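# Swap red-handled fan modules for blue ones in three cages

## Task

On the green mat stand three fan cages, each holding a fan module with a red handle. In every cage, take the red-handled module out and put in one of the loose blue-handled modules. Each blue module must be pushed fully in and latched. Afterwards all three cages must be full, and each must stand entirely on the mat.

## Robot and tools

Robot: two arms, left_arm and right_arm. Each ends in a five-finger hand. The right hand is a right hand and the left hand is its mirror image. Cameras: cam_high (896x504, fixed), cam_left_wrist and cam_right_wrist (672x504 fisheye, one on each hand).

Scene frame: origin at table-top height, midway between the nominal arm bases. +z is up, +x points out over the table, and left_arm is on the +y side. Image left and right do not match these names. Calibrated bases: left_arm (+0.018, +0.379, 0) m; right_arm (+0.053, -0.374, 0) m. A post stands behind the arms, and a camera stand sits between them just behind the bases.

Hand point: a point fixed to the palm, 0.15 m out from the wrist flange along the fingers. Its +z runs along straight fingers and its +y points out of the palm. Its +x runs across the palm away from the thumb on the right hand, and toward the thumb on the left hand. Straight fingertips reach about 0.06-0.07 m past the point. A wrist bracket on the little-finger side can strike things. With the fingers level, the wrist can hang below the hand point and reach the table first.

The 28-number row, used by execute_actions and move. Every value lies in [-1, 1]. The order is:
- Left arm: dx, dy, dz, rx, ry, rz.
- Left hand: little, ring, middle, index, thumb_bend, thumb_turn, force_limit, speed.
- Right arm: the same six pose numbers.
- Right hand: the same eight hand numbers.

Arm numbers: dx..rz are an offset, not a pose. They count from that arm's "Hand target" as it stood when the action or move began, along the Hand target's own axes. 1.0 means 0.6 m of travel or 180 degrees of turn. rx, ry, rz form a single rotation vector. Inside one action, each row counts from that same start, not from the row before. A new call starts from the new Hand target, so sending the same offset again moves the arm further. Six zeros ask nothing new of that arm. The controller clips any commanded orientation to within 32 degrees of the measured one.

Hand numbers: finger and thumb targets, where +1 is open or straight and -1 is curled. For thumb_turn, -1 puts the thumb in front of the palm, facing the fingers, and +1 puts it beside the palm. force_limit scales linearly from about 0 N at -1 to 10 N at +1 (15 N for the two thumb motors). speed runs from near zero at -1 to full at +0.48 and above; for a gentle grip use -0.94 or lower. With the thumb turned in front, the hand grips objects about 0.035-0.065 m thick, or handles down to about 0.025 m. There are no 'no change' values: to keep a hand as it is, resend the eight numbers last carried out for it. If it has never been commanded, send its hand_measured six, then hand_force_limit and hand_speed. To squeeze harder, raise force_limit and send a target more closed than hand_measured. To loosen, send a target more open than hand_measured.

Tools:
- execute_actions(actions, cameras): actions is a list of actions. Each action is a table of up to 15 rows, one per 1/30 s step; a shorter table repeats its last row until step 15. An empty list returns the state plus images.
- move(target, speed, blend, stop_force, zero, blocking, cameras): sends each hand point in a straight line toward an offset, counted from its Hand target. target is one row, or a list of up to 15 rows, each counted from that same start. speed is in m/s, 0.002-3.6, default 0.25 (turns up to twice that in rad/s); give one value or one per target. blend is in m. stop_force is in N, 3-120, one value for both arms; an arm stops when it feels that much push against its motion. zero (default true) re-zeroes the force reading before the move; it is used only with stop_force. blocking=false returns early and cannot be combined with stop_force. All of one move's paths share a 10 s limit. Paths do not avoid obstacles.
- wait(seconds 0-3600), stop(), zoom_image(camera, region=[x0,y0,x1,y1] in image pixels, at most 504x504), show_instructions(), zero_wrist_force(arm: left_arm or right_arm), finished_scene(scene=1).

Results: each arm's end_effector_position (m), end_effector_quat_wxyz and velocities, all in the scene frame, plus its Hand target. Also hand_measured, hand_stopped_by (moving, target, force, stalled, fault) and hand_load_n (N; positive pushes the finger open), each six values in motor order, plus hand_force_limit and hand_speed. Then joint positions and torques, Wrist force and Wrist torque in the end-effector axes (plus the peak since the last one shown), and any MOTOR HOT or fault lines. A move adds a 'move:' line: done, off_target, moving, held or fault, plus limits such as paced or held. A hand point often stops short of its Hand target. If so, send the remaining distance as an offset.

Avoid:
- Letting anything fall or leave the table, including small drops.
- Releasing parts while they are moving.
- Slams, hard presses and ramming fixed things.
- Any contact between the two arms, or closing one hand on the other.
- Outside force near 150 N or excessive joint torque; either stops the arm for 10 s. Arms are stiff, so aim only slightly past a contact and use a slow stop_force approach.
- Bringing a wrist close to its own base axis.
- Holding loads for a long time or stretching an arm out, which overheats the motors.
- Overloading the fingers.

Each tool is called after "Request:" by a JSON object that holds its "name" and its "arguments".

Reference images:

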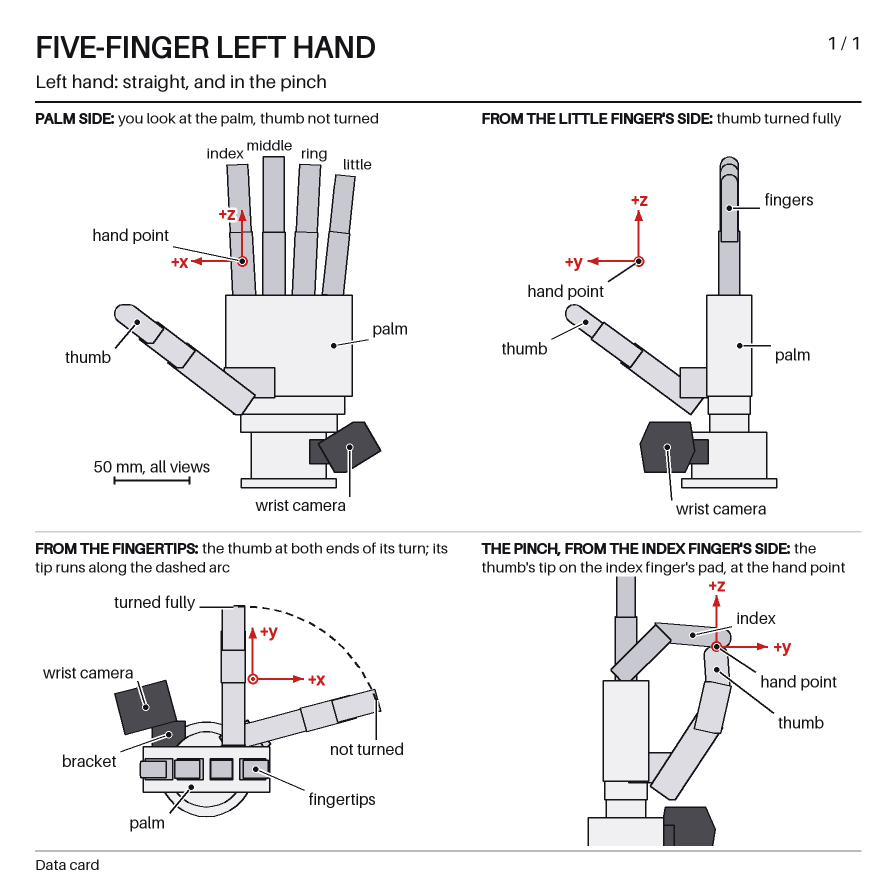

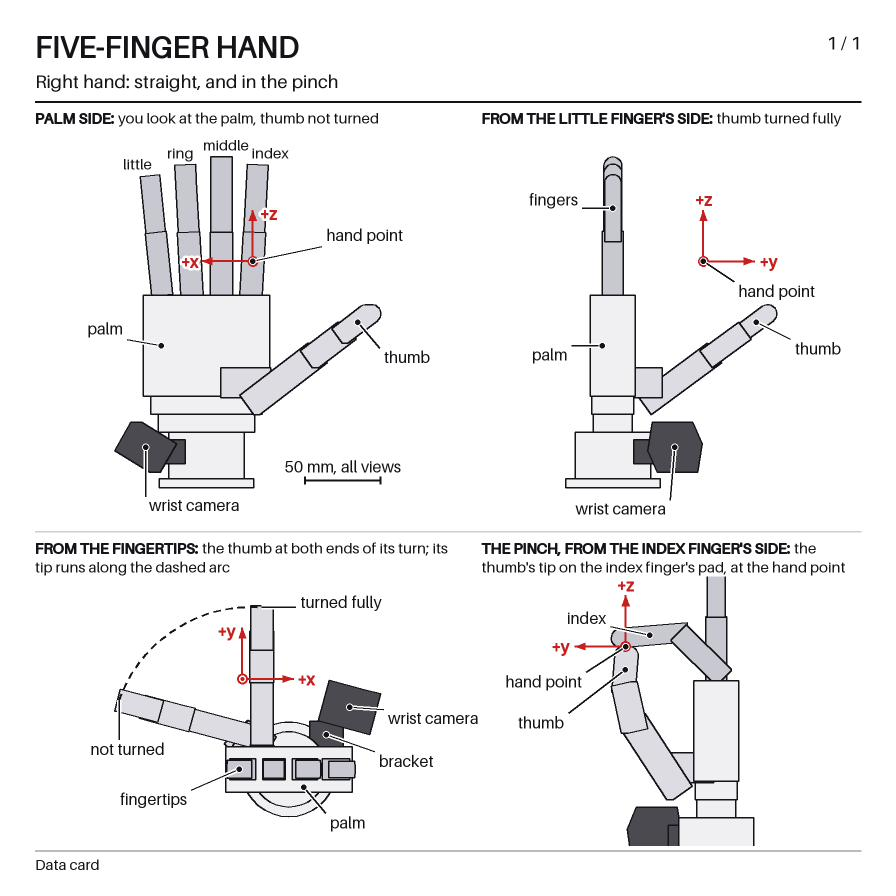

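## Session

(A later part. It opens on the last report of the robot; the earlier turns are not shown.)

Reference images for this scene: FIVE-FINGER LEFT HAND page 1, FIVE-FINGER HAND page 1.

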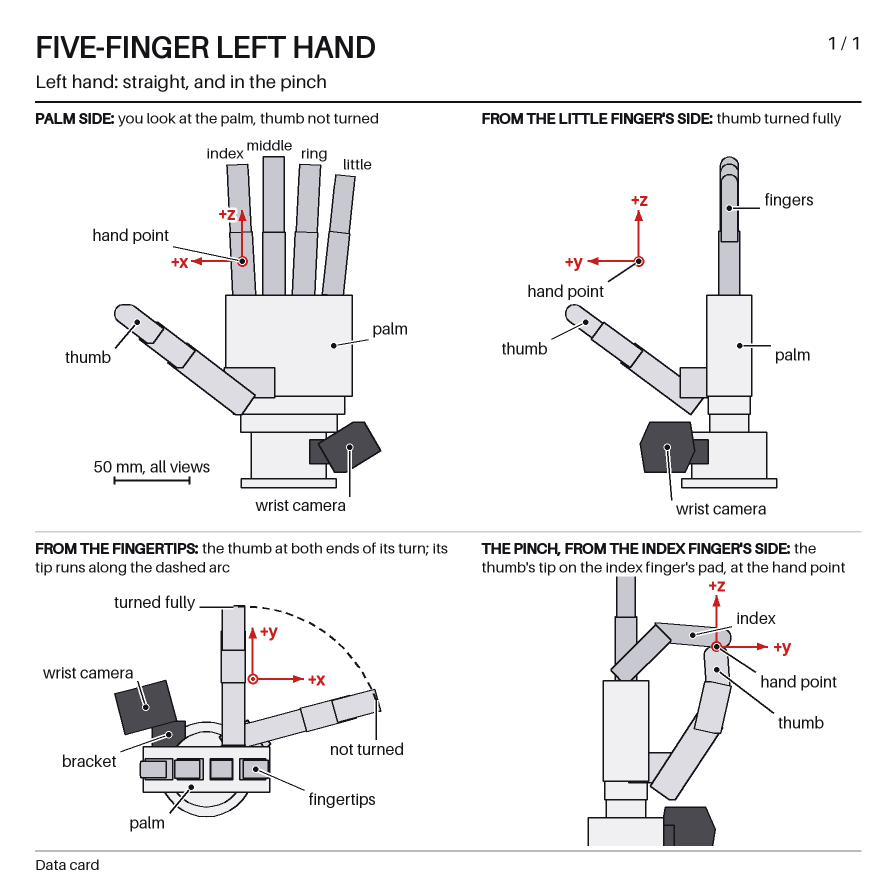

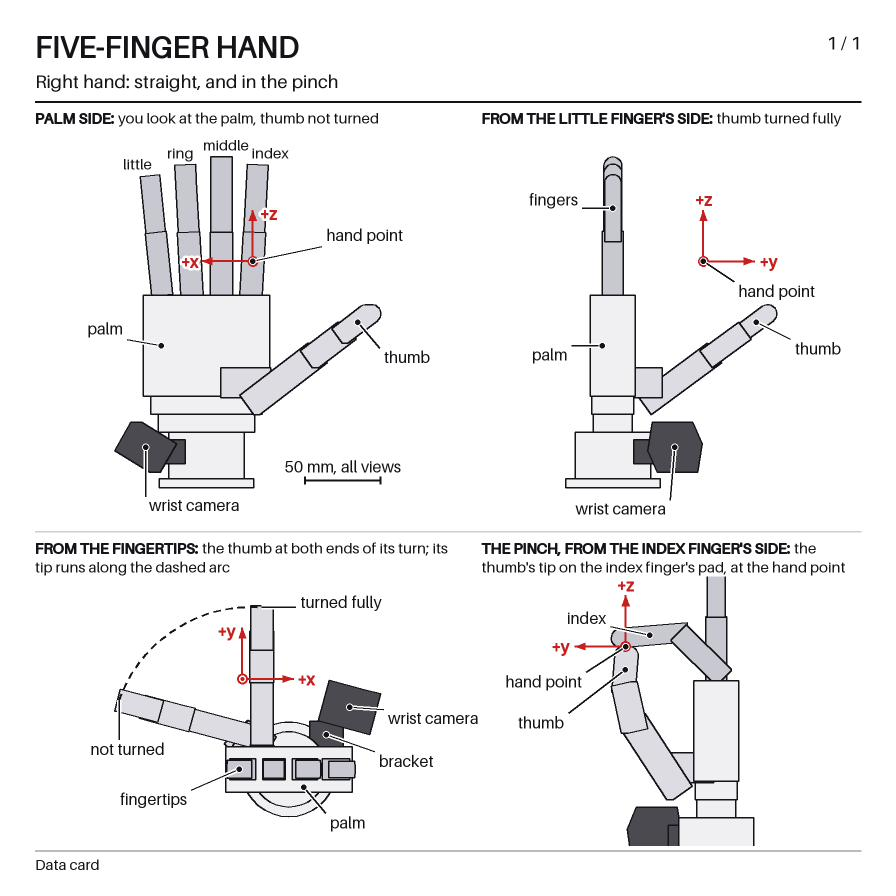

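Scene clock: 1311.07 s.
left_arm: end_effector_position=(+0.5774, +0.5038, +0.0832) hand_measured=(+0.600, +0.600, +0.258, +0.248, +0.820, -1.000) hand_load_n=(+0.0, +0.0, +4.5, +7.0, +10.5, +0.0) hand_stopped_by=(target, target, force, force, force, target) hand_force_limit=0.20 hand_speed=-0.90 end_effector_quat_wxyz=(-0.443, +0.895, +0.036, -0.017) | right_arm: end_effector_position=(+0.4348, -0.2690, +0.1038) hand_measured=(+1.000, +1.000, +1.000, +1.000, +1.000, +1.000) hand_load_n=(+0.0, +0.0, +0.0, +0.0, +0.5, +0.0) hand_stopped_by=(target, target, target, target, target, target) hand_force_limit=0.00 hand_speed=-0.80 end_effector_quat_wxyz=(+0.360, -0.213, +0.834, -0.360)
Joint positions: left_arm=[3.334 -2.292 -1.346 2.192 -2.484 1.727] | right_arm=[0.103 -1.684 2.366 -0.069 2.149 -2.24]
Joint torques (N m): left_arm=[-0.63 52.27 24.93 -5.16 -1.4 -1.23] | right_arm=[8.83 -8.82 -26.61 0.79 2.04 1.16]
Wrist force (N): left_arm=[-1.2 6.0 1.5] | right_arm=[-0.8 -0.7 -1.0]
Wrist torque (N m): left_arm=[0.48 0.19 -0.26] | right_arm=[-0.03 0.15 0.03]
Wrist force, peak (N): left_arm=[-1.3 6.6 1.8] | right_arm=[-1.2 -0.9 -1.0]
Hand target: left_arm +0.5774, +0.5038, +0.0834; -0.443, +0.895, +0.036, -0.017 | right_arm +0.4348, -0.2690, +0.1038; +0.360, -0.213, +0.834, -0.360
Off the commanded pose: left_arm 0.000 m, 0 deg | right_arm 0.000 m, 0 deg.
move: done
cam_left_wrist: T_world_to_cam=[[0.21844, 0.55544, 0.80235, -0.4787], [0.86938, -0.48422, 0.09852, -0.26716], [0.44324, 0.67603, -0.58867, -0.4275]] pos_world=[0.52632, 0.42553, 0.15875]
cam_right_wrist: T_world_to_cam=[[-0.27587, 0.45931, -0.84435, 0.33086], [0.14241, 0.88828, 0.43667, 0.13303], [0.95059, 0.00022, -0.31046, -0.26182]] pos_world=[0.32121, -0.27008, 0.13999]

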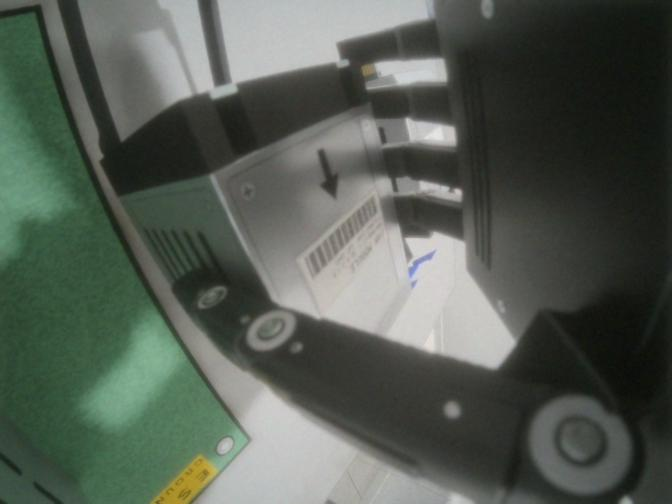

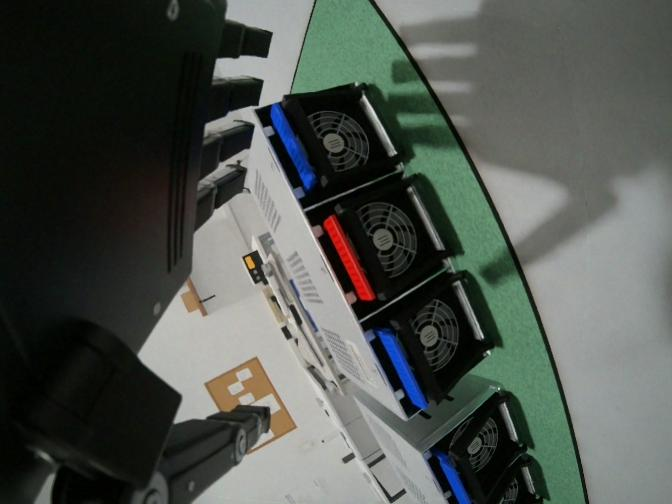

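Request:
{"name": "move", "arguments": {"target": [[0.0003,-0.168,-0.128,0,0,0,0.6,0.6,0.1,0.1,0.3,-1,0.2,-0.9,0,0,0,0,0,0,1,1,1,1,1,1,0,-0.8],[-0.3003,0.0575,-0.4252,0,0.0199,0.0151,0.6,0.6,0.1,0.1,0.3,-1,0.2,-0.9,0,0,0,0,0,0,1,1,1,1,1,1,0,-0.8]], "speed": 0.15, "blend": [0.03,0], "cameras": ["all"]}}

Scene clock: 1347.77 s.
left_arm: end_effector_position=(+0.4154, +0.2665, +0.2105) hand_measured=(+0.600, +0.600, +0.258, +0.248, +0.820, -1.000) hand_load_n=(+0.0, -0.5, +5.0, +7.0, +10.5, +0.0) hand_stopped_by=(target, target, force, force, force, target) hand_force_limit=0.20 hand_speed=-0.90 end_effector_quat_wxyz=(-0.444, +0.896, +0.000, +0.000) | right_arm: end_effector_position=(+0.4348, -0.2690, +0.1038) hand_measured=(+1.000, +1.000, +1.000, +1.000, +1.000, +1.000) hand_load_n=(+0.0, +0.0, +0.0, +0.0, +0.0, +0.0) hand_stopped_by=(target, target, target, target, target, target) hand_force_limit=0.00 hand_speed=-0.80 end_effector_quat_wxyz=(+0.360, -0.213, +0.834, -0.360)
Joint positions: left_arm=[2.81 -2.009 -1.604 1.621 -2.415 1.029] | right_arm=[0.103 -1.684 2.366 -0.069 2.149 -2.24]
Joint torques (N m): left_arm=[-9.93 28.79 9.65 -5.65 0.21 -1.41] | right_arm=[8.33 -8.88 -26.45 0.59 2 1.36]
Wrist force (N): left_arm=[-1.3 5.8 1.6] | right_arm=[-0.9 -1.0 -1.1]
Wrist torque (N m): left_arm=[0.42 0.16 -0.11] | right_arm=[-0.07 0.17 0.02]
Wrist force, peak (N): left_arm=[-1.1 7.2 2.5] | right_arm=[-1.2 -0.9 -1.1]
Hand target: left_arm +0.4154, +0.2664, +0.2105; -0.444, +0.896, +0.000, +0.000 | right_arm +0.4348, -0.2690, +0.1038; +0.360, -0.213, +0.834, -0.360
Off the commanded pose: left_arm 0.000 m, 0 deg | right_arm 0.000 m, 0 deg.
move: done
cam_left_wrist: T_world_to_cam=[[0.26111, 0.53663, 0.8024, -0.42641], [0.82874, -0.55086, 0.09872, -0.21917], [0.49499, 0.63921, -0.58856, -0.13209]] pos_world=[0.35836, 0.19253, 0.28605]
cam_right_wrist: T_world_to_cam=[[-0.27587, 0.45931, -0.84435, 0.33086], [0.14241, 0.88828, 0.43667, 0.13303], [0.95059, 0.00022, -0.31046, -0.26182]] pos_world=[0.32121, -0.27008, 0.13999]

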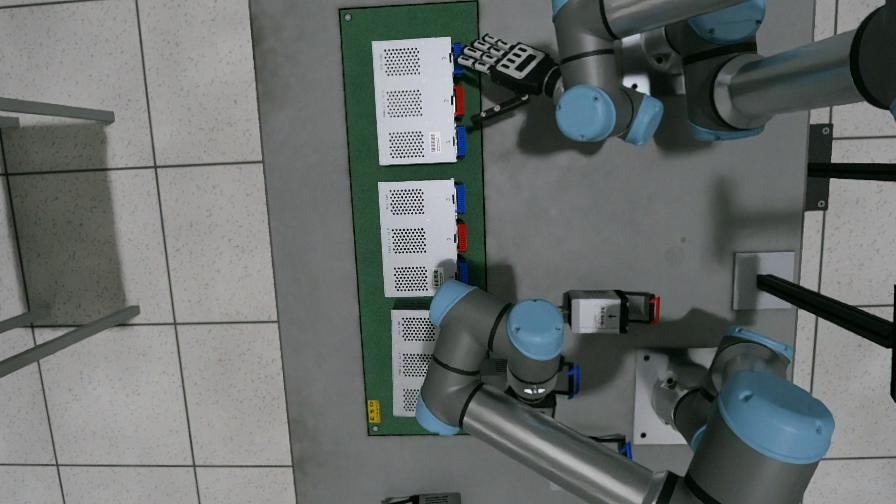

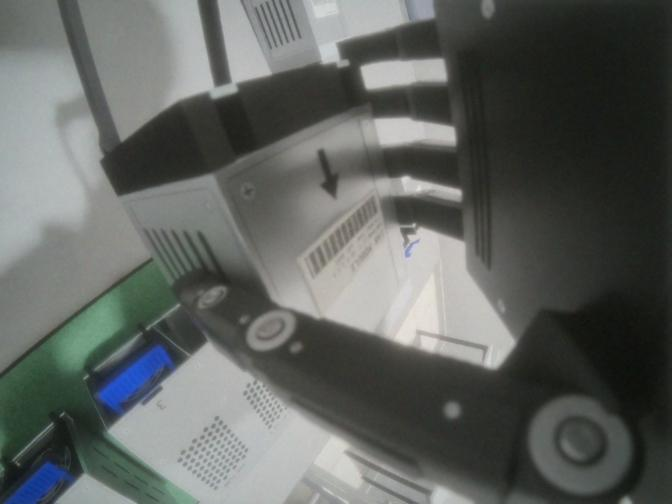

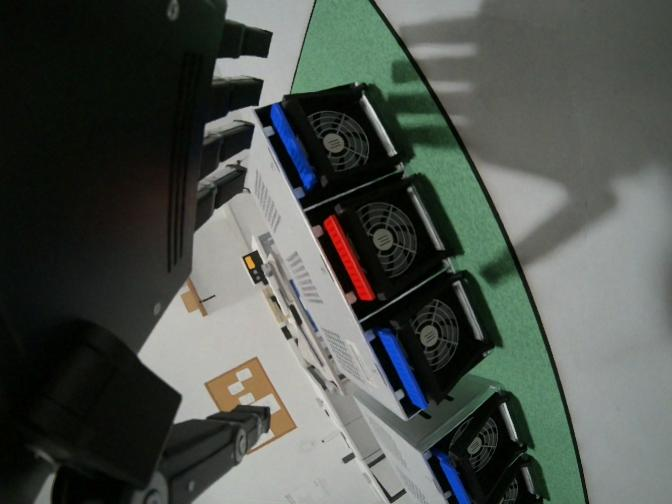

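Request:
{"name": "zoom_image", "arguments": {"camera": "cam_left_wrist", "region": [80, 40, 480, 340]}}

Scaled by 1.260 from the camera's image (finer frame: 960x720).

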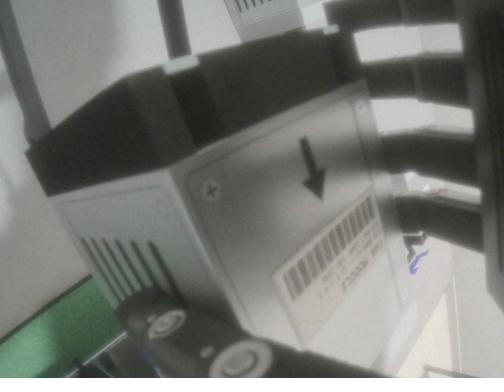

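Request:
{"name": "move", "arguments": {"target": [0,0.1698,0.129,0,0,0,0.6,0.6,0.1,0.1,0.3,-1,0.2,-0.9,0,0,0,0,0,0,1,1,1,1,1,1,0,-0.8], "speed": 0.1, "stop_force": 10, "cameras": ["cam_left_wrist"]}}

Request:
{"name": "zoom_image", "arguments": {"camera": "cam_left_wrist", "region": [0, 100, 480, 504]}}

Scene clock: 1407.80 s.
left_arm: end_effector_position=(+0.4155, +0.2662, +0.0826) hand_measured=(+0.600, +0.600, +0.258, +0.248, +0.820, -1.000) hand_load_n=(+0.0, +0.0, +5.0, +7.0, +10.5, +0.0) hand_stopped_by=(target, target, force, force, force, target) hand_force_limit=0.20 hand_speed=-0.90 end_effector_quat_wxyz=(-0.444, +0.896, +0.000, +0.000) | right_arm: end_effector_position=(+0.4348, -0.2690, +0.1038) hand_measured=(+1.000, +1.000, +1.000, +1.000, +1.000, +1.000) hand_load_n=(+0.0, +0.0, +0.0, +0.0, +0.0, -0.5) hand_stopped_by=(target, target, target, target, target, target) hand_force_limit=0.00 hand_speed=-0.80 end_effector_quat_wxyz=(+0.360, -0.213, +0.834, -0.360)
Joint positions: left_arm=[2.81 -2.184 -1.714 1.905 -2.415 1.029] | right_arm=[0.103 -1.684 2.366 -0.069 2.149 -2.24]
Joint torques (N m): left_arm=[11.63 31.66 5.69 -0.71 -2.98 1.26] | right_arm=[8.97 -8.38 -26.28 0.87 2.04 1.41]
Wrist force (N): left_arm=[-1.4 5.4 1.9] | right_arm=[-0.9 -0.9 -0.8]
Wrist torque (N m): left_arm=[0.32 0.17 -0.15] | right_arm=[-0.07 0.17 0.02]
Wrist force, peak (N): left_arm=[-1.3 6.7 2.1] | right_arm=[-0.9 -1.0 -1.3]
Hand target: left_arm +0.4155, +0.2662, +0.0826; -0.444, +0.896, +0.000, +0.000 | right_arm +0.4348, -0.2690, +0.1038; +0.360, -0.213, +0.834, -0.360
Off the commanded pose: left_arm 0.000 m, 0 deg | right_arm 0.000 m, 0 deg.
move: done
cam_left_wrist: T_world_to_cam=[[0.26112, 0.53655, 0.80246, -0.32354], [0.82872, -0.5509, 0.09868, -0.20668], [0.49502, 0.63924, -0.58849, -0.20726]] pos_world=[0.35836, 0.19223, 0.15805]

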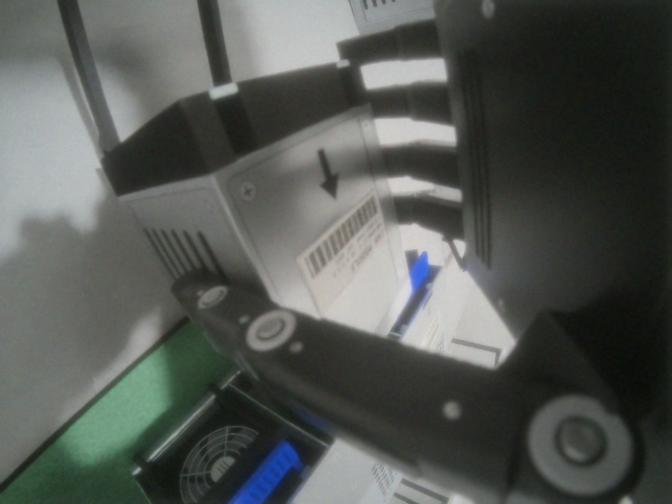

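Scaled by 1.050 from the camera's image (finer frame: 960x720).

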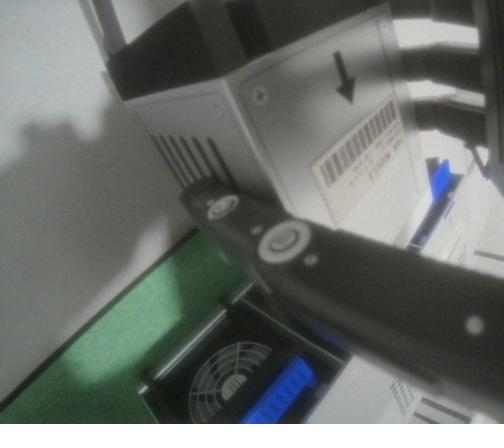

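Request:
{"name": "zoom_image", "arguments": {"camera": "cam_left_wrist", "region": [340, 220, 500, 380]}}

Request:
{"name": "zoom_image", "arguments": {"camera": "cam_left_wrist", "region": [120, 360, 340, 504]}}

Scaled by 3.150 from the camera's image (finer frame: 960x720).

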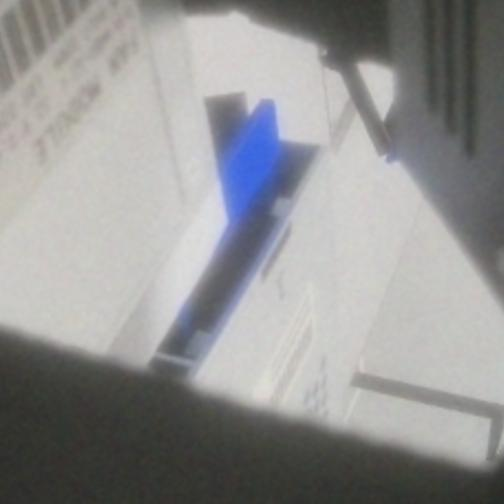

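Scaled by 2.291 from the camera's image (finer frame: 960x720).

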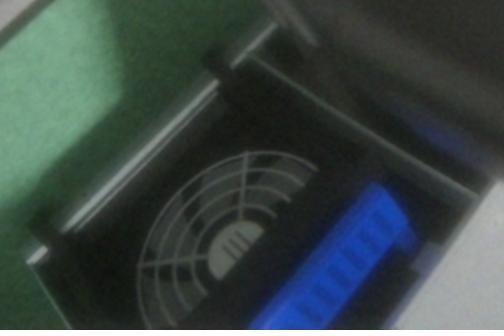

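Request:
{"name": "zoom_image", "arguments": {"camera": "cam_left_wrist", "region": [200, 150, 300, 250]}}

Request:
{"name": "zoom_image", "arguments": {"camera": "cam_left_wrist", "region": [320, 80, 420, 180]}}

Request:
{"name": "zoom_image", "arguments": {"camera": "cam_left_wrist", "region": [340, 180, 440, 280]}}

Scaled by 5.040 from the camera's image (finer frame: 960x720).

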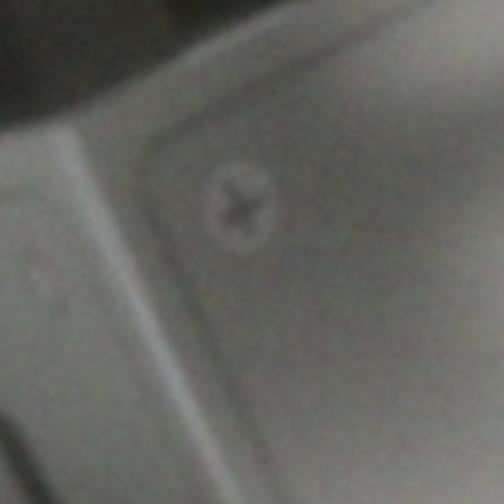

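Scaled by 5.040 from the camera's image (finer frame: 960x720).

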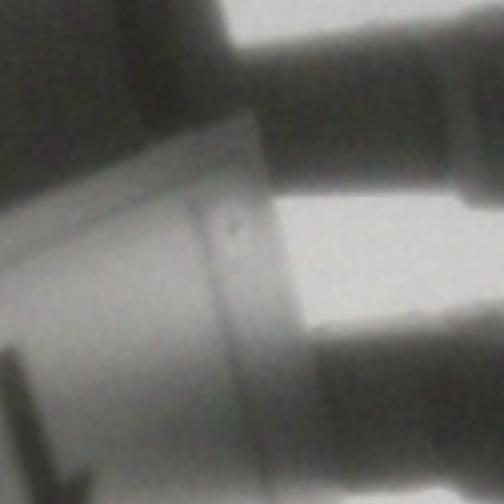

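Scaled by 5.040 from the camera's image (finer frame: 960x720).

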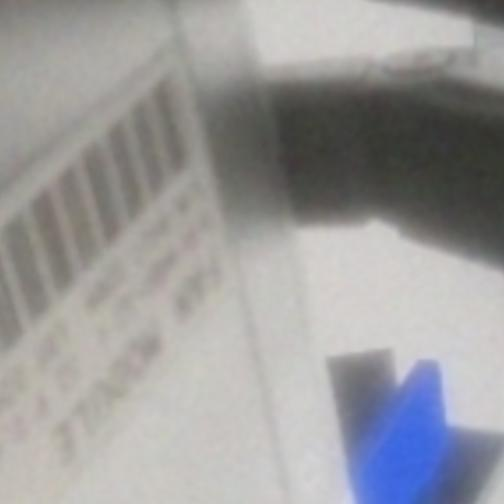

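Request:
{"name": "wait", "arguments": {"seconds": 0.1, "cameras": ["all"]}}

Request:
{"name": "zoom_image", "arguments": {"camera": "cam_high", "region": [530, 260, 690, 360]}}

Request:
{"name": "zoom_image", "arguments": {"camera": "cam_high", "region": [370, 160, 490, 310]}}

Scene clock: 1476.03 s.
left_arm: end_effector_position=(+0.4155, +0.2662, +0.0826) hand_measured=(+0.600, +0.600, +0.258, +0.248, +0.820, -1.000) hand_load_n=(+0.0, +0.0, +4.5, +7.0, +10.5, +0.0) hand_stopped_by=(target, target, force, force, force, target) hand_force_limit=0.20 hand_speed=-0.90 end_effector_quat_wxyz=(-0.444, +0.896, +0.000, +0.000) | right_arm: end_effector_position=(+0.4348, -0.2690, +0.1038) hand_measured=(+1.000, +1.000, +1.000, +1.000, +1.000, +1.000) hand_load_n=(+0.0, +0.0, +0.0, +0.0, +0.0, +0.0) hand_stopped_by=(target, target, target, target, target, target) hand_force_limit=0.00 hand_speed=-0.80 end_effector_quat_wxyz=(+0.360, -0.213, +0.834, -0.360)
Joint positions: left_arm=[2.81 -2.184 -1.714 1.905 -2.415 1.029] | right_arm=[0.103 -1.684 2.366 -0.069 2.149 -2.24]
Joint torques (N m): left_arm=[12.02 32.13 5.71 -0.78 -3.04 1.29] | right_arm=[8.23 -8.92 -26.86 0.87 2.12 1.48]
Wrist force (N): left_arm=[-1.3 5.7 2.0] | right_arm=[-1.0 -1.0 -1.1]
Wrist torque (N m): left_arm=[0.36 0.16 -0.16] | right_arm=[-0.07 0.18 0.01]
Wrist force, peak (N): left_arm=[-1.0 6.0 1.9] | right_arm=[-1.1 -1.1 -1.1]
Hand target: left_arm +0.4155, +0.2662, +0.0826; -0.444, +0.896, +0.000, +0.000 | right_arm +0.4348, -0.2690, +0.1038; +0.360, -0.213, +0.834, -0.360
Off the commanded pose: left_arm 0.000 m, 0 deg | right_arm 0.000 m, 0 deg.
wait: 0.10 s; at rest from the start
cam_left_wrist: T_world_to_cam=[[0.26112, 0.53655, 0.80246, -0.32354], [0.82872, -0.5509, 0.09868, -0.20668], [0.49502, 0.63924, -0.58849, -0.20726]] pos_world=[0.35836, 0.19223, 0.15805]
cam_right_wrist: T_world_to_cam=[[-0.27587, 0.45931, -0.84435, 0.33086], [0.14241, 0.88828, 0.43667, 0.13303], [0.95059, 0.00022, -0.31046, -0.26182]] pos_world=[0.32121, -0.27008, 0.13999]

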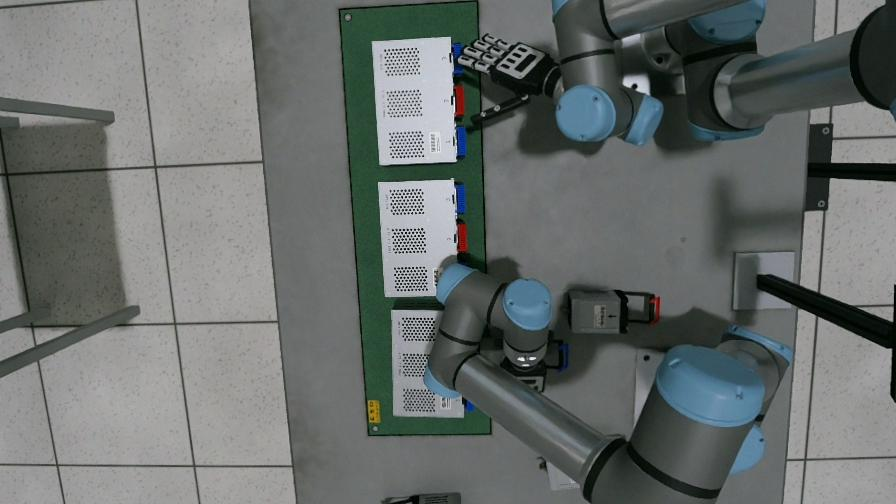

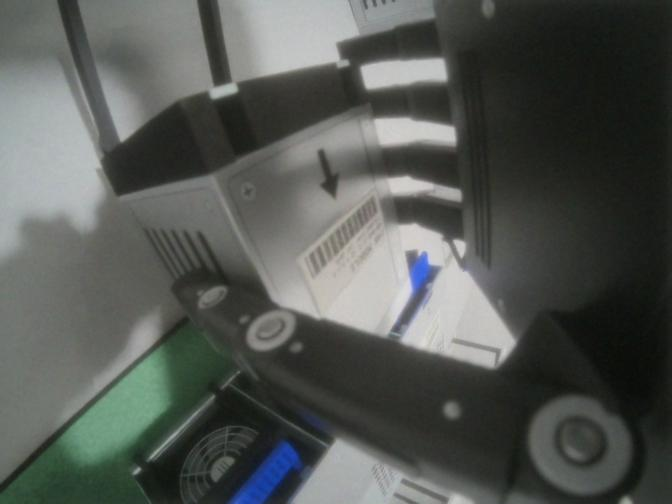

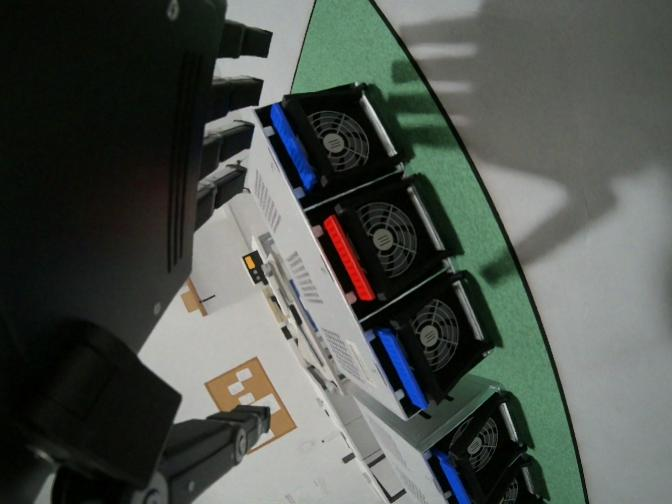

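Scaled by 3.150 from the camera's image (finer frame: 1280x720).

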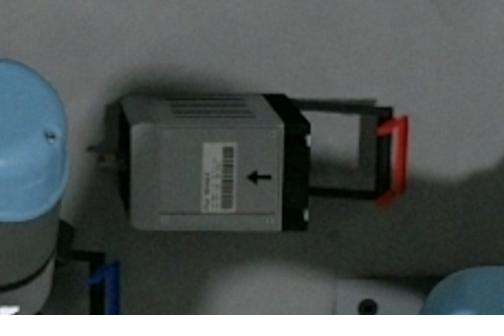

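Scaled by 3.360 from the camera's image (finer frame: 1280x720).

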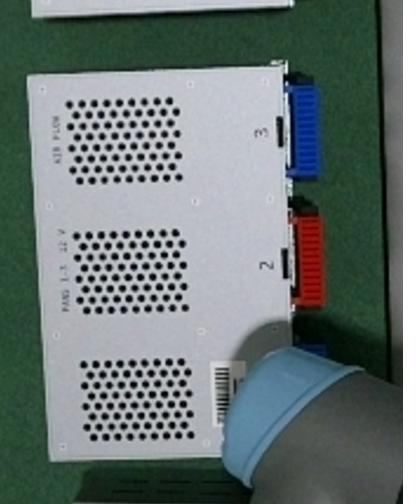

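Request:
{"name": "zoom_image", "arguments": {"camera": "cam_high", "region": [460, 300, 600, 420]}}

Scaled by 3.600 from the camera's image (finer frame: 1280x720).

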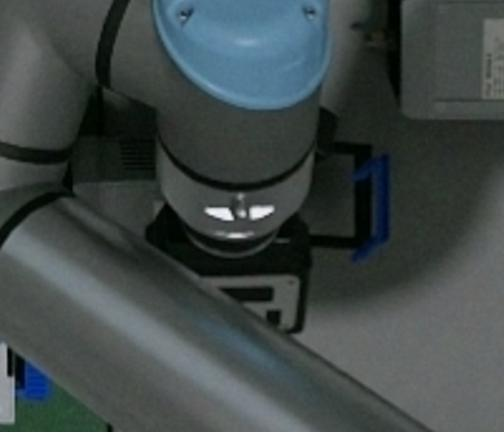

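Request:
{"name": "zoom_image", "arguments": {"camera": "cam_high", "region": [440, 320, 520, 420]}}

Scaled by 5.040 from the camera's image (finer frame: 1280x720).

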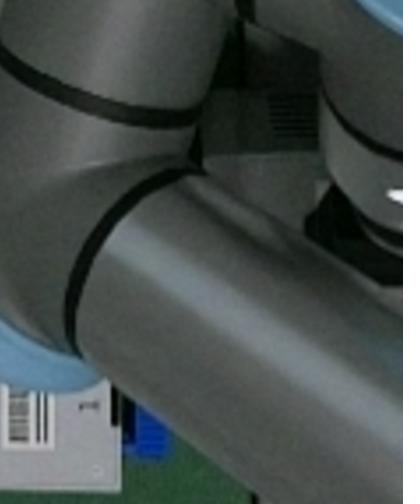

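Request:
{"name": "move", "arguments": {"target": [0.0242,0.0150,0.0138,0,0.00796,0.00605,0.6,0.6,0.1,0.1,0.3,-1,0.2,-0.9,0,0,0,0,0,0,1,1,1,1,1,1,0,-0.8], "speed": 0.04, "stop_force": 8, "cameras": ["cam_left_wrist"]}}

Request:
{"name": "zoom_image", "arguments": {"camera": "cam_left_wrist", "region": [340, 200, 480, 360]}}

Request:
{"name": "zoom_image", "arguments": {"camera": "cam_left_wrist", "region": [160, 300, 360, 500]}}

Scene clock: 1571.47 s.
left_arm: end_effector_position=(+0.4300, +0.2674, +0.0704) hand_measured=(+0.600, +0.600, +0.258, +0.248, +0.820, -1.000) hand_load_n=(+0.0, +0.0, +4.5, +7.0, +10.5, +0.0) hand_stopped_by=(target, target, force, force, force, target) hand_force_limit=0.20 hand_speed=-0.90 end_effector_quat_wxyz=(-0.444, +0.896, -0.014, +0.007) | right_arm: end_effector_position=(+0.4348, -0.2690, +0.1038) hand_measured=(+1.000, +1.000, +1.000, +1.000, +1.000, +1.000) hand_load_n=(-0.5, +0.0, +0.0, +0.0, +0.0, +0.0) hand_stopped_by=(target, target, target, target, target, target) hand_force_limit=0.00 hand_speed=-0.80 end_effector_quat_wxyz=(+0.360, -0.213, +0.834, -0.360)
Joint positions: left_arm=[2.822 -2.212 -1.69 1.954 -2.432 1.089] | right_arm=[0.103 -1.684 2.366 -0.069 2.149 -2.24]
Joint torques (N m): left_arm=[11.68 32.93 20.87 -0.77 -3.03 1.3] | right_arm=[8.03 -8.73 -26.68 0.94 2.09 1.59]
Wrist force (N): left_arm=[-1.2 5.8 1.6] | right_arm=[-1.0 -1.1 -1.1]
Wrist torque (N m): left_arm=[0.41 0.14 -0.27] | right_arm=[-0.08 0.19 0.01]
Wrist force, peak (N): left_arm=[-1.3 6.3 1.6] | right_arm=[-1.2 -1.1 -1.1]
Hand target: left_arm +0.4300, +0.2674, +0.0704; -0.444, +0.896, -0.014, +0.007 | right_arm +0.4348, -0.2690, +0.1038; +0.360, -0.213, +0.834, -0.360
Off the commanded pose: left_arm 0.000 m, 0 deg | right_arm 0.000 m, 0 deg.
move: done
cam_left_wrist: T_world_to_cam=[[0.27777, 0.5281, 0.80247, -0.32312], [0.81106, -0.57657, 0.0987, -0.20242], [0.5148, 0.62344, -0.58847, -0.22656]] pos_world=[0.37056, 0.19517, 0.14595]

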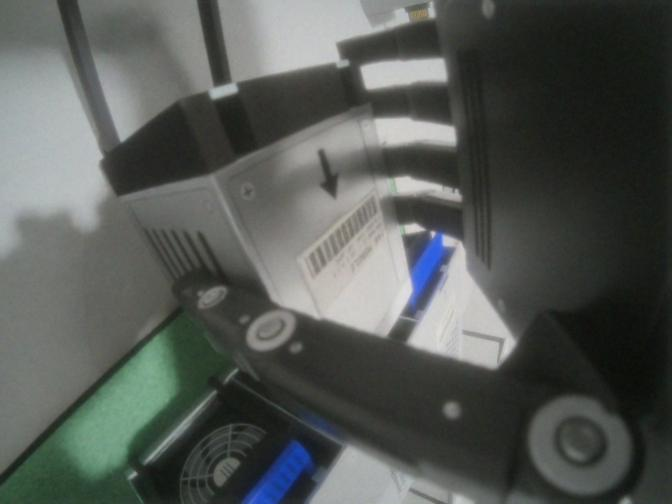

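Scaled by 3.150 from the camera's image (finer frame: 960x720).

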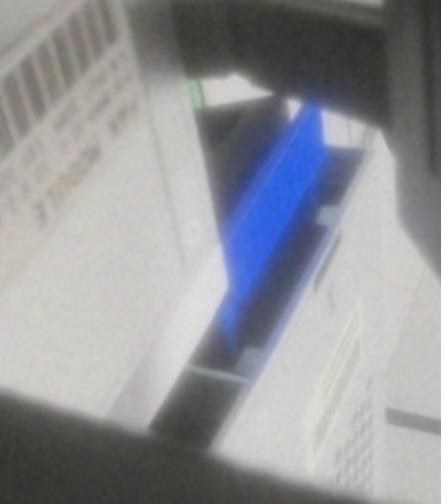

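Scaled by 2.520 from the camera's image (finer frame: 960x720).

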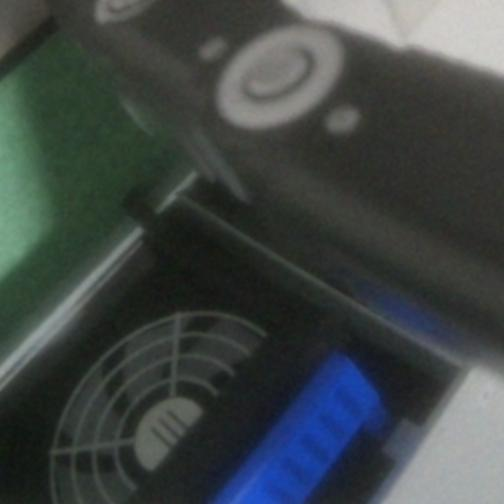

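Request:
{"name": "zoom_image", "arguments": {"camera": "cam_left_wrist", "region": [375, 210, 455, 290]}}

Request:
{"name": "zoom_image", "arguments": {"camera": "cam_left_wrist", "region": [365, 270, 445, 350]}}

Scaled by 6.300 from the camera's image (finer frame: 960x720).

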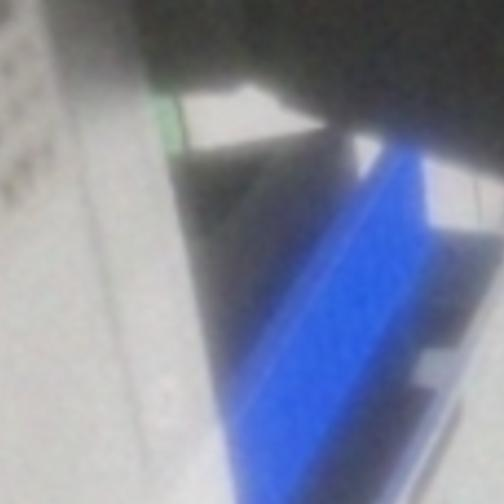

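Scaled by 6.300 from the camera's image (finer frame: 960x720).

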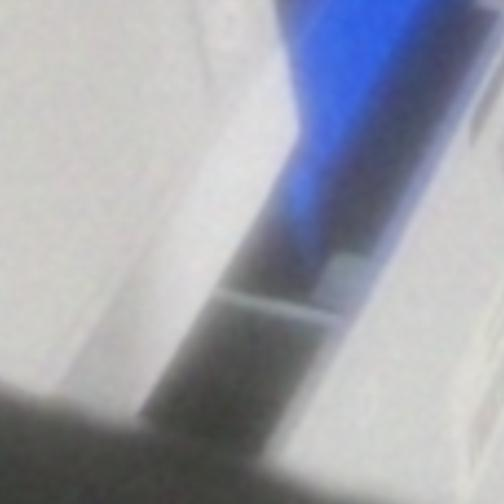

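Request:
{"name": "move", "arguments": {"target": [0.0251,0.0015,-0.0020,0,0,0,0.6,0.6,0.1,0.1,0.3,-1,0.2,-0.9,0,0,0,0,0,0,1,1,1,1,1,1,0,-0.8], "speed": 0.02, "stop_force": 5, "cameras": ["cam_left_wrist"]}}

Request:
{"name": "zoom_image", "arguments": {"camera": "cam_left_wrist", "region": [365, 240, 465, 340]}}

Scene clock: 1625.10 s.
left_arm: end_effector_position=(+0.4450, +0.2654, +0.0704) hand_measured=(+0.600, +0.600, +0.258, +0.248, +0.820, -1.000) hand_load_n=(+0.0, +0.0, +5.0, +7.0, +10.5, +0.0) hand_stopped_by=(target, target, force, force, force, target) hand_force_limit=0.20 hand_speed=-0.90 end_effector_quat_wxyz=(-0.444, +0.896, -0.014, +0.007) | right_arm: end_effector_position=(+0.4348, -0.2690, +0.1038) hand_measured=(+1.000, +1.000, +1.000, +1.000, +1.000, +1.000) hand_load_n=(+0.0, +0.0, +0.0, +0.0, +0.0, +0.0) hand_stopped_by=(target, target, target, target, target, target) hand_force_limit=0.00 hand_speed=-0.80 end_effector_quat_wxyz=(+0.360, -0.213, +0.834, -0.360)
Joint positions: left_arm=[2.828 -2.235 -1.643 1.938 -2.434 1.099] | right_arm=[0.103 -1.684 2.366 -0.069 2.149 -2.24]
Joint torques (N m): left_arm=[11.96 33.93 21.24 -5.72 -3.1 1.3] | right_arm=[8.25 -9.57 -26.91 0.88 1.98 1.61]
Wrist force (N): left_arm=[-0.8 6.2 1.6] | right_arm=[-0.9 -0.9 -0.8]
Wrist torque (N m): left_arm=[0.50 0.11 -0.26] | right_arm=[-0.07 0.16 0.02]
Wrist force, peak (N): left_arm=[-0.9 6.4 2.0] | right_arm=[-1.0 -1.2 -1.2]
Hand target: left_arm +0.4450, +0.2654, +0.0704; -0.444, +0.896, -0.014, +0.007 | right_arm +0.4348, -0.2690, +0.1038; +0.360, -0.213, +0.834, -0.360
Off the commanded pose: left_arm 0.000 m, 0 deg | right_arm 0.000 m, 0 deg.
move: done
cam_left_wrist: T_world_to_cam=[[0.27777, 0.5281, 0.80247, -0.32626], [0.81106, -0.57657, 0.0987, -0.21582], [0.5148, 0.62344, -0.58847, -0.23308]] pos_world=[0.38566, 0.19317, 0.14595]

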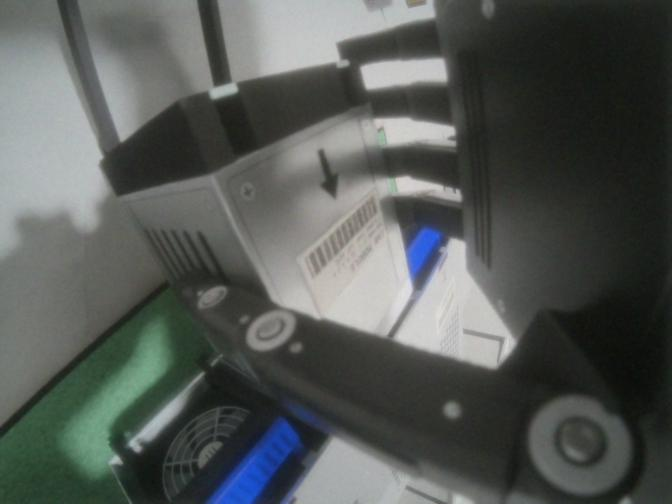

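Scaled by 5.040 from the camera's image (finer frame: 960x720).

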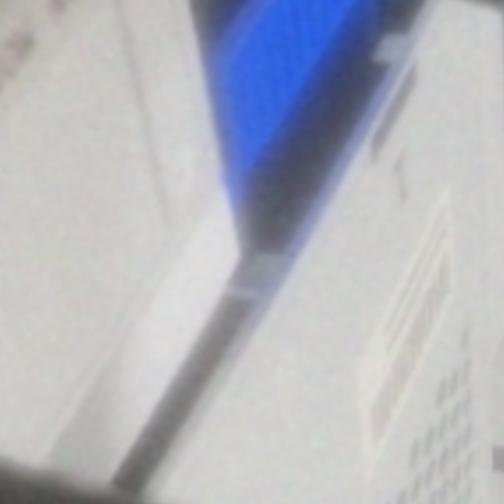

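Request:
{"name": "move", "arguments": {"target": [0.0317,0.0005,-0.0007,0,0,0,0.6,0.6,0.1,0.1,0.3,-1,0.2,-0.9,0,0,0,0,0,0,1,1,1,1,1,1,0,-0.8], "speed": 0.01, "stop_force": 5, "cameras": ["cam_left_wrist"]}}

Request:
{"name": "zoom_image", "arguments": {"camera": "cam_left_wrist", "region": [365, 240, 465, 340]}}

Scene clock: 1633.47 s.
left_arm: end_effector_position=(+0.4518, +0.2651, +0.0705) hand_measured=(+0.600, +0.600, +0.258, +0.248, +0.820, -1.000) hand_load_n=(+0.0, +0.0, +7.0, +7.5, +9.5, +0.0) hand_stopped_by=(target, target, force, force, force, target) hand_force_limit=0.20 hand_speed=-0.90 end_effector_quat_wxyz=(-0.444, +0.896, -0.014, +0.007) | right_arm: end_effector_position=(+0.4348, -0.2690, +0.1038) hand_measured=(+1.000, +1.000, +1.000, +1.000, +1.000, +1.000) hand_load_n=(+0.0, +0.0, +0.0, +0.0, -0.5, +0.0) hand_stopped_by=(target, target, target, target, target, target) hand_force_limit=0.00 hand_speed=-0.80 end_effector_quat_wxyz=(+0.360, -0.213, +0.834, -0.360)
Joint positions: left_arm=[2.832 -2.245 -1.623 1.932 -2.436 1.104] | right_arm=[0.103 -1.684 2.366 -0.069 2.149 -2.24]
Joint torques (N m): left_arm=[-11.41 46.86 7.51 0.13 0.56 -1.53] | right_arm=[7.25 -9.36 -26.25 1.01 1.98 1.79]
Wrist force (N): left_arm=[-4.0 1.1 3.3] | right_arm=[-0.9 -0.8 -1.0]
Wrist torque (N m): left_arm=[0.25 0.15 -0.18] | right_arm=[-0.05 0.17 0.02]
Wrist force, peak (N): left_arm=[-7.1 -3.1 4.4] | right_arm=[-1.1 -0.9 -1.4]
Hand target: left_arm +0.4518, +0.2651, +0.0705; -0.444, +0.896, -0.014, +0.007 (not the last commanded pose) | right_arm +0.4348, -0.2690, +0.1038; +0.360, -0.213, +0.834, -0.360
Off the commanded pose: left_arm 0.012 m, 0 deg | right_arm 0.000 m, 0 deg.
move: contact (left_arm)
cam_left_wrist: T_world_to_cam=[[0.27783, 0.52805, 0.80248, -0.32798], [0.81104, -0.57662, 0.09863, -0.22141], [0.51481, 0.62344, -0.58847, -0.23635]] pos_world=[0.39236, 0.19287, 0.14595]

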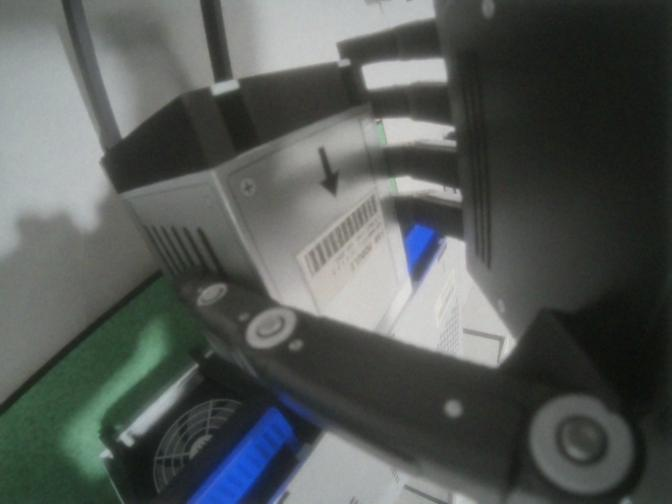

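Scaled by 5.040 from the camera's image (finer frame: 960x720).

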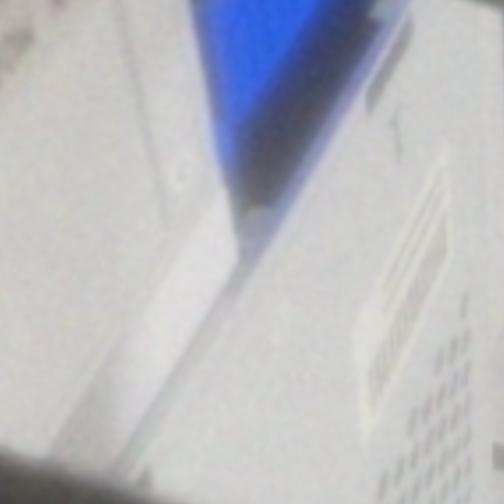

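Request:
{"name": "move", "arguments": {"target": [-0.0067,0,0,0,0,0,0.6,0.6,0.1,0.1,0.3,-1,0.2,-0.9,0,0,0,0,0,0,1,1,1,1,1,1,0,-0.8], "speed": 0.02}}

Scene clock: 1671.63 s.
left_arm: end_effector_position=(+0.4479, +0.2652, +0.0705) hand_measured=(+0.600, +0.600, +0.258, +0.248, +0.820, -1.000) hand_load_n=(+0.0, +0.0, +5.0, +7.0, +10.5, +0.0) hand_stopped_by=(target, target, force, force, force, target) hand_force_limit=0.20 hand_speed=-0.90 end_effector_quat_wxyz=(-0.444, +0.896, -0.014, +0.007) | right_arm: end_effector_position=(+0.4348, -0.2690, +0.1038) hand_measured=(+1.000, +1.000, +1.000, +1.000, +1.000, +1.000) hand_load_n=(+0.0, +0.0, +0.0, +0.0, +0.0, +0.0) hand_stopped_by=(target, target, target, target, target, target) hand_force_limit=0.00 hand_speed=-0.80 end_effector_quat_wxyz=(+0.360, -0.213, +0.834, -0.360)
Joint positions: left_arm=[2.83 -2.24 -1.634 1.935 -2.435 1.101] | right_arm=[0.103 -1.684 2.366 -0.069 2.149 -2.24]
Joint torques (N m): left_arm=[-10.59 47.97 6.72 -0.81 -0.01 -1.31] | right_arm=[8.32 -9.44 -26.68 1.05 2.06 1.8]
Wrist force (N): left_arm=[-0.6 6.1 1.8] | right_arm=[-1.0 -0.7 -1.1]
Wrist torque (N m): left_arm=[0.49 0.04 -0.11] | right_arm=[-0.03 0.19 0.02]
Wrist force, peak (N): left_arm=[-0.2 6.9 1.9] | right_arm=[-1.1 -1.1 -1.4]
Hand target: left_arm +0.4478, +0.2652, +0.0705; -0.444, +0.896, -0.014, +0.007 | right_arm +0.4348, -0.2690, +0.1038; +0.360, -0.213, +0.834, -0.360
Off the commanded pose: left_arm 0.000 m, 0 deg | right_arm 0.000 m, 0 deg.
move: done

Request:
{"name": "move", "arguments": {"target": [0.0133,-0.0013,-0.0010,0,0,0,0.6,0.6,0.1,0.1,0.3,-1,0.2,-0.9,0,0,0,0,0,0,1,1,1,1,1,1,0,-0.8], "speed": 0.01, "stop_force": 4}}

Scene clock: 1680.83 s.
left_arm: end_effector_position=(+0.4508, +0.2651, +0.0708) hand_measured=(+0.600, +0.600, +0.258, +0.248, +0.820, -1.000) hand_load_n=(+0.0, +0.0, +6.5, +6.5, +10.0, +0.0) hand_stopped_by=(target, target, force, force, force, target) hand_force_limit=0.20 hand_speed=-0.90 end_effector_quat_wxyz=(-0.444, +0.896, -0.014, +0.007) | right_arm: end_effector_position=(+0.4348, -0.2690, +0.1038) hand_measured=(+1.000, +1.000, +1.000, +1.000, +1.000, +1.000) hand_load_n=(+0.0, +0.0, +0.0, +0.0, +0.0, +0.0) hand_stopped_by=(target, target, target, target, target, target) hand_force_limit=0.00 hand_speed=-0.80 end_effector_quat_wxyz=(+0.360, -0.213, +0.834, -0.360)
Joint positions: left_arm=[2.832 -2.243 -1.625 1.932 -2.435 1.104] | right_arm=[0.103 -1.684 2.366 -0.069 2.149 -2.24]
Joint torques (N m): left_arm=[-10.82 47.75 7.21 -0.26 0.25 -1.54] | right_arm=[8.15 -9.83 -27.07 1.13 1.94 1.79]
Wrist force (N): left_arm=[-2.9 4.1 2.6] | right_arm=[-1.1 -0.7 -1.0]
Wrist torque (N m): left_arm=[0.40 0.16 -0.20] | right_arm=[-0.03 0.20 0.01]
Wrist force, peak (N): left_arm=[-0.9 6.8 2.1] | right_arm=[-1.3 -1.0 -1.3]
Hand target: left_arm +0.4508, +0.2651, +0.0708; -0.444, +0.896, -0.014, +0.007 (not the last commanded pose) | right_arm +0.4348, -0.2690, +0.1038; +0.360, -0.213, +0.834, -0.360
Off the commanded pose: left_arm 0.005 m, 0 deg | right_arm 0.000 m, 0 deg.
move: contact (left_arm)

Request:
{"name": "move", "arguments": {"target": [[-0.0035,-0.0015,0.0028,0,0,0,0.6,0.6,0.1,0.1,0.3,-1,0.2,-0.9,0,0,0,0,0,0,1,1,1,1,1,1,0,-0.8],[0.0219,-0.0016,0.0030,0,0,0,0.6,0.6,0.1,0.1,0.3,-1,0.2,-0.9,0,0,0,0,0,0,1,1,1,1,1,1,0,-0.8]], "speed": 0.01, "stop_force": 4}}

Scene clock: 1694.73 s.
left_arm: end_effector_position=(+0.4543, +0.2669, +0.0705) hand_measured=(+0.600, +0.600, +0.258, +0.248, +0.820, -1.000) hand_load_n=(+0.0, +0.0, +7.5, +4.5, +10.5, +0.0) hand_stopped_by=(target, target, force, force, force, target) hand_force_limit=0.20 hand_speed=-0.90 end_effector_quat_wxyz=(-0.444, +0.896, -0.014, +0.007) | right_arm: end_effector_position=(+0.4348, -0.2690, +0.1038) hand_measured=(+1.000, +1.000, +1.000, +1.000, +1.000, +1.000) hand_load_n=(+0.0, +0.0, +0.0, +0.0, +0.0, +0.0) hand_stopped_by=(target, target, target, target, target, target) hand_force_limit=0.00 hand_speed=-0.80 end_effector_quat_wxyz=(+0.360, -0.213, +0.834, -0.360)
Joint positions: left_arm=[2.838 -2.247 -1.618 1.935 -2.438 1.112] | right_arm=[0.103 -1.684 2.366 -0.069 2.149 -2.24]
Joint torques (N m): left_arm=[-10.26 47.57 6.82 -0.48 -0.19 -1.65] | right_arm=[8.27 -10.03 -27.84 1.14 2.04 1.74]
Wrist force (N): left_arm=[-2.3 6.0 2.8] | right_arm=[-1.1 -0.8 -1.2]
Wrist torque (N m): left_arm=[0.47 0.14 -0.17] | right_arm=[-0.03 0.19 0.02]
Wrist force, peak (N): left_arm=[-7.4 3.3 4.4] | right_arm=[-1.3 -0.8 -1.2]
Hand target: left_arm +0.4543, +0.2669, +0.0705; -0.444, +0.896, -0.014, +0.007 (not the last commanded pose) | right_arm +0.4348, -0.2690, +0.1038; +0.360, -0.213, +0.834, -0.360
Off the commanded pose: left_arm 0.010 m, 0 deg | right_arm 0.000 m, 0 deg.
move: contact (left_arm); path passed 1 of 2 targets


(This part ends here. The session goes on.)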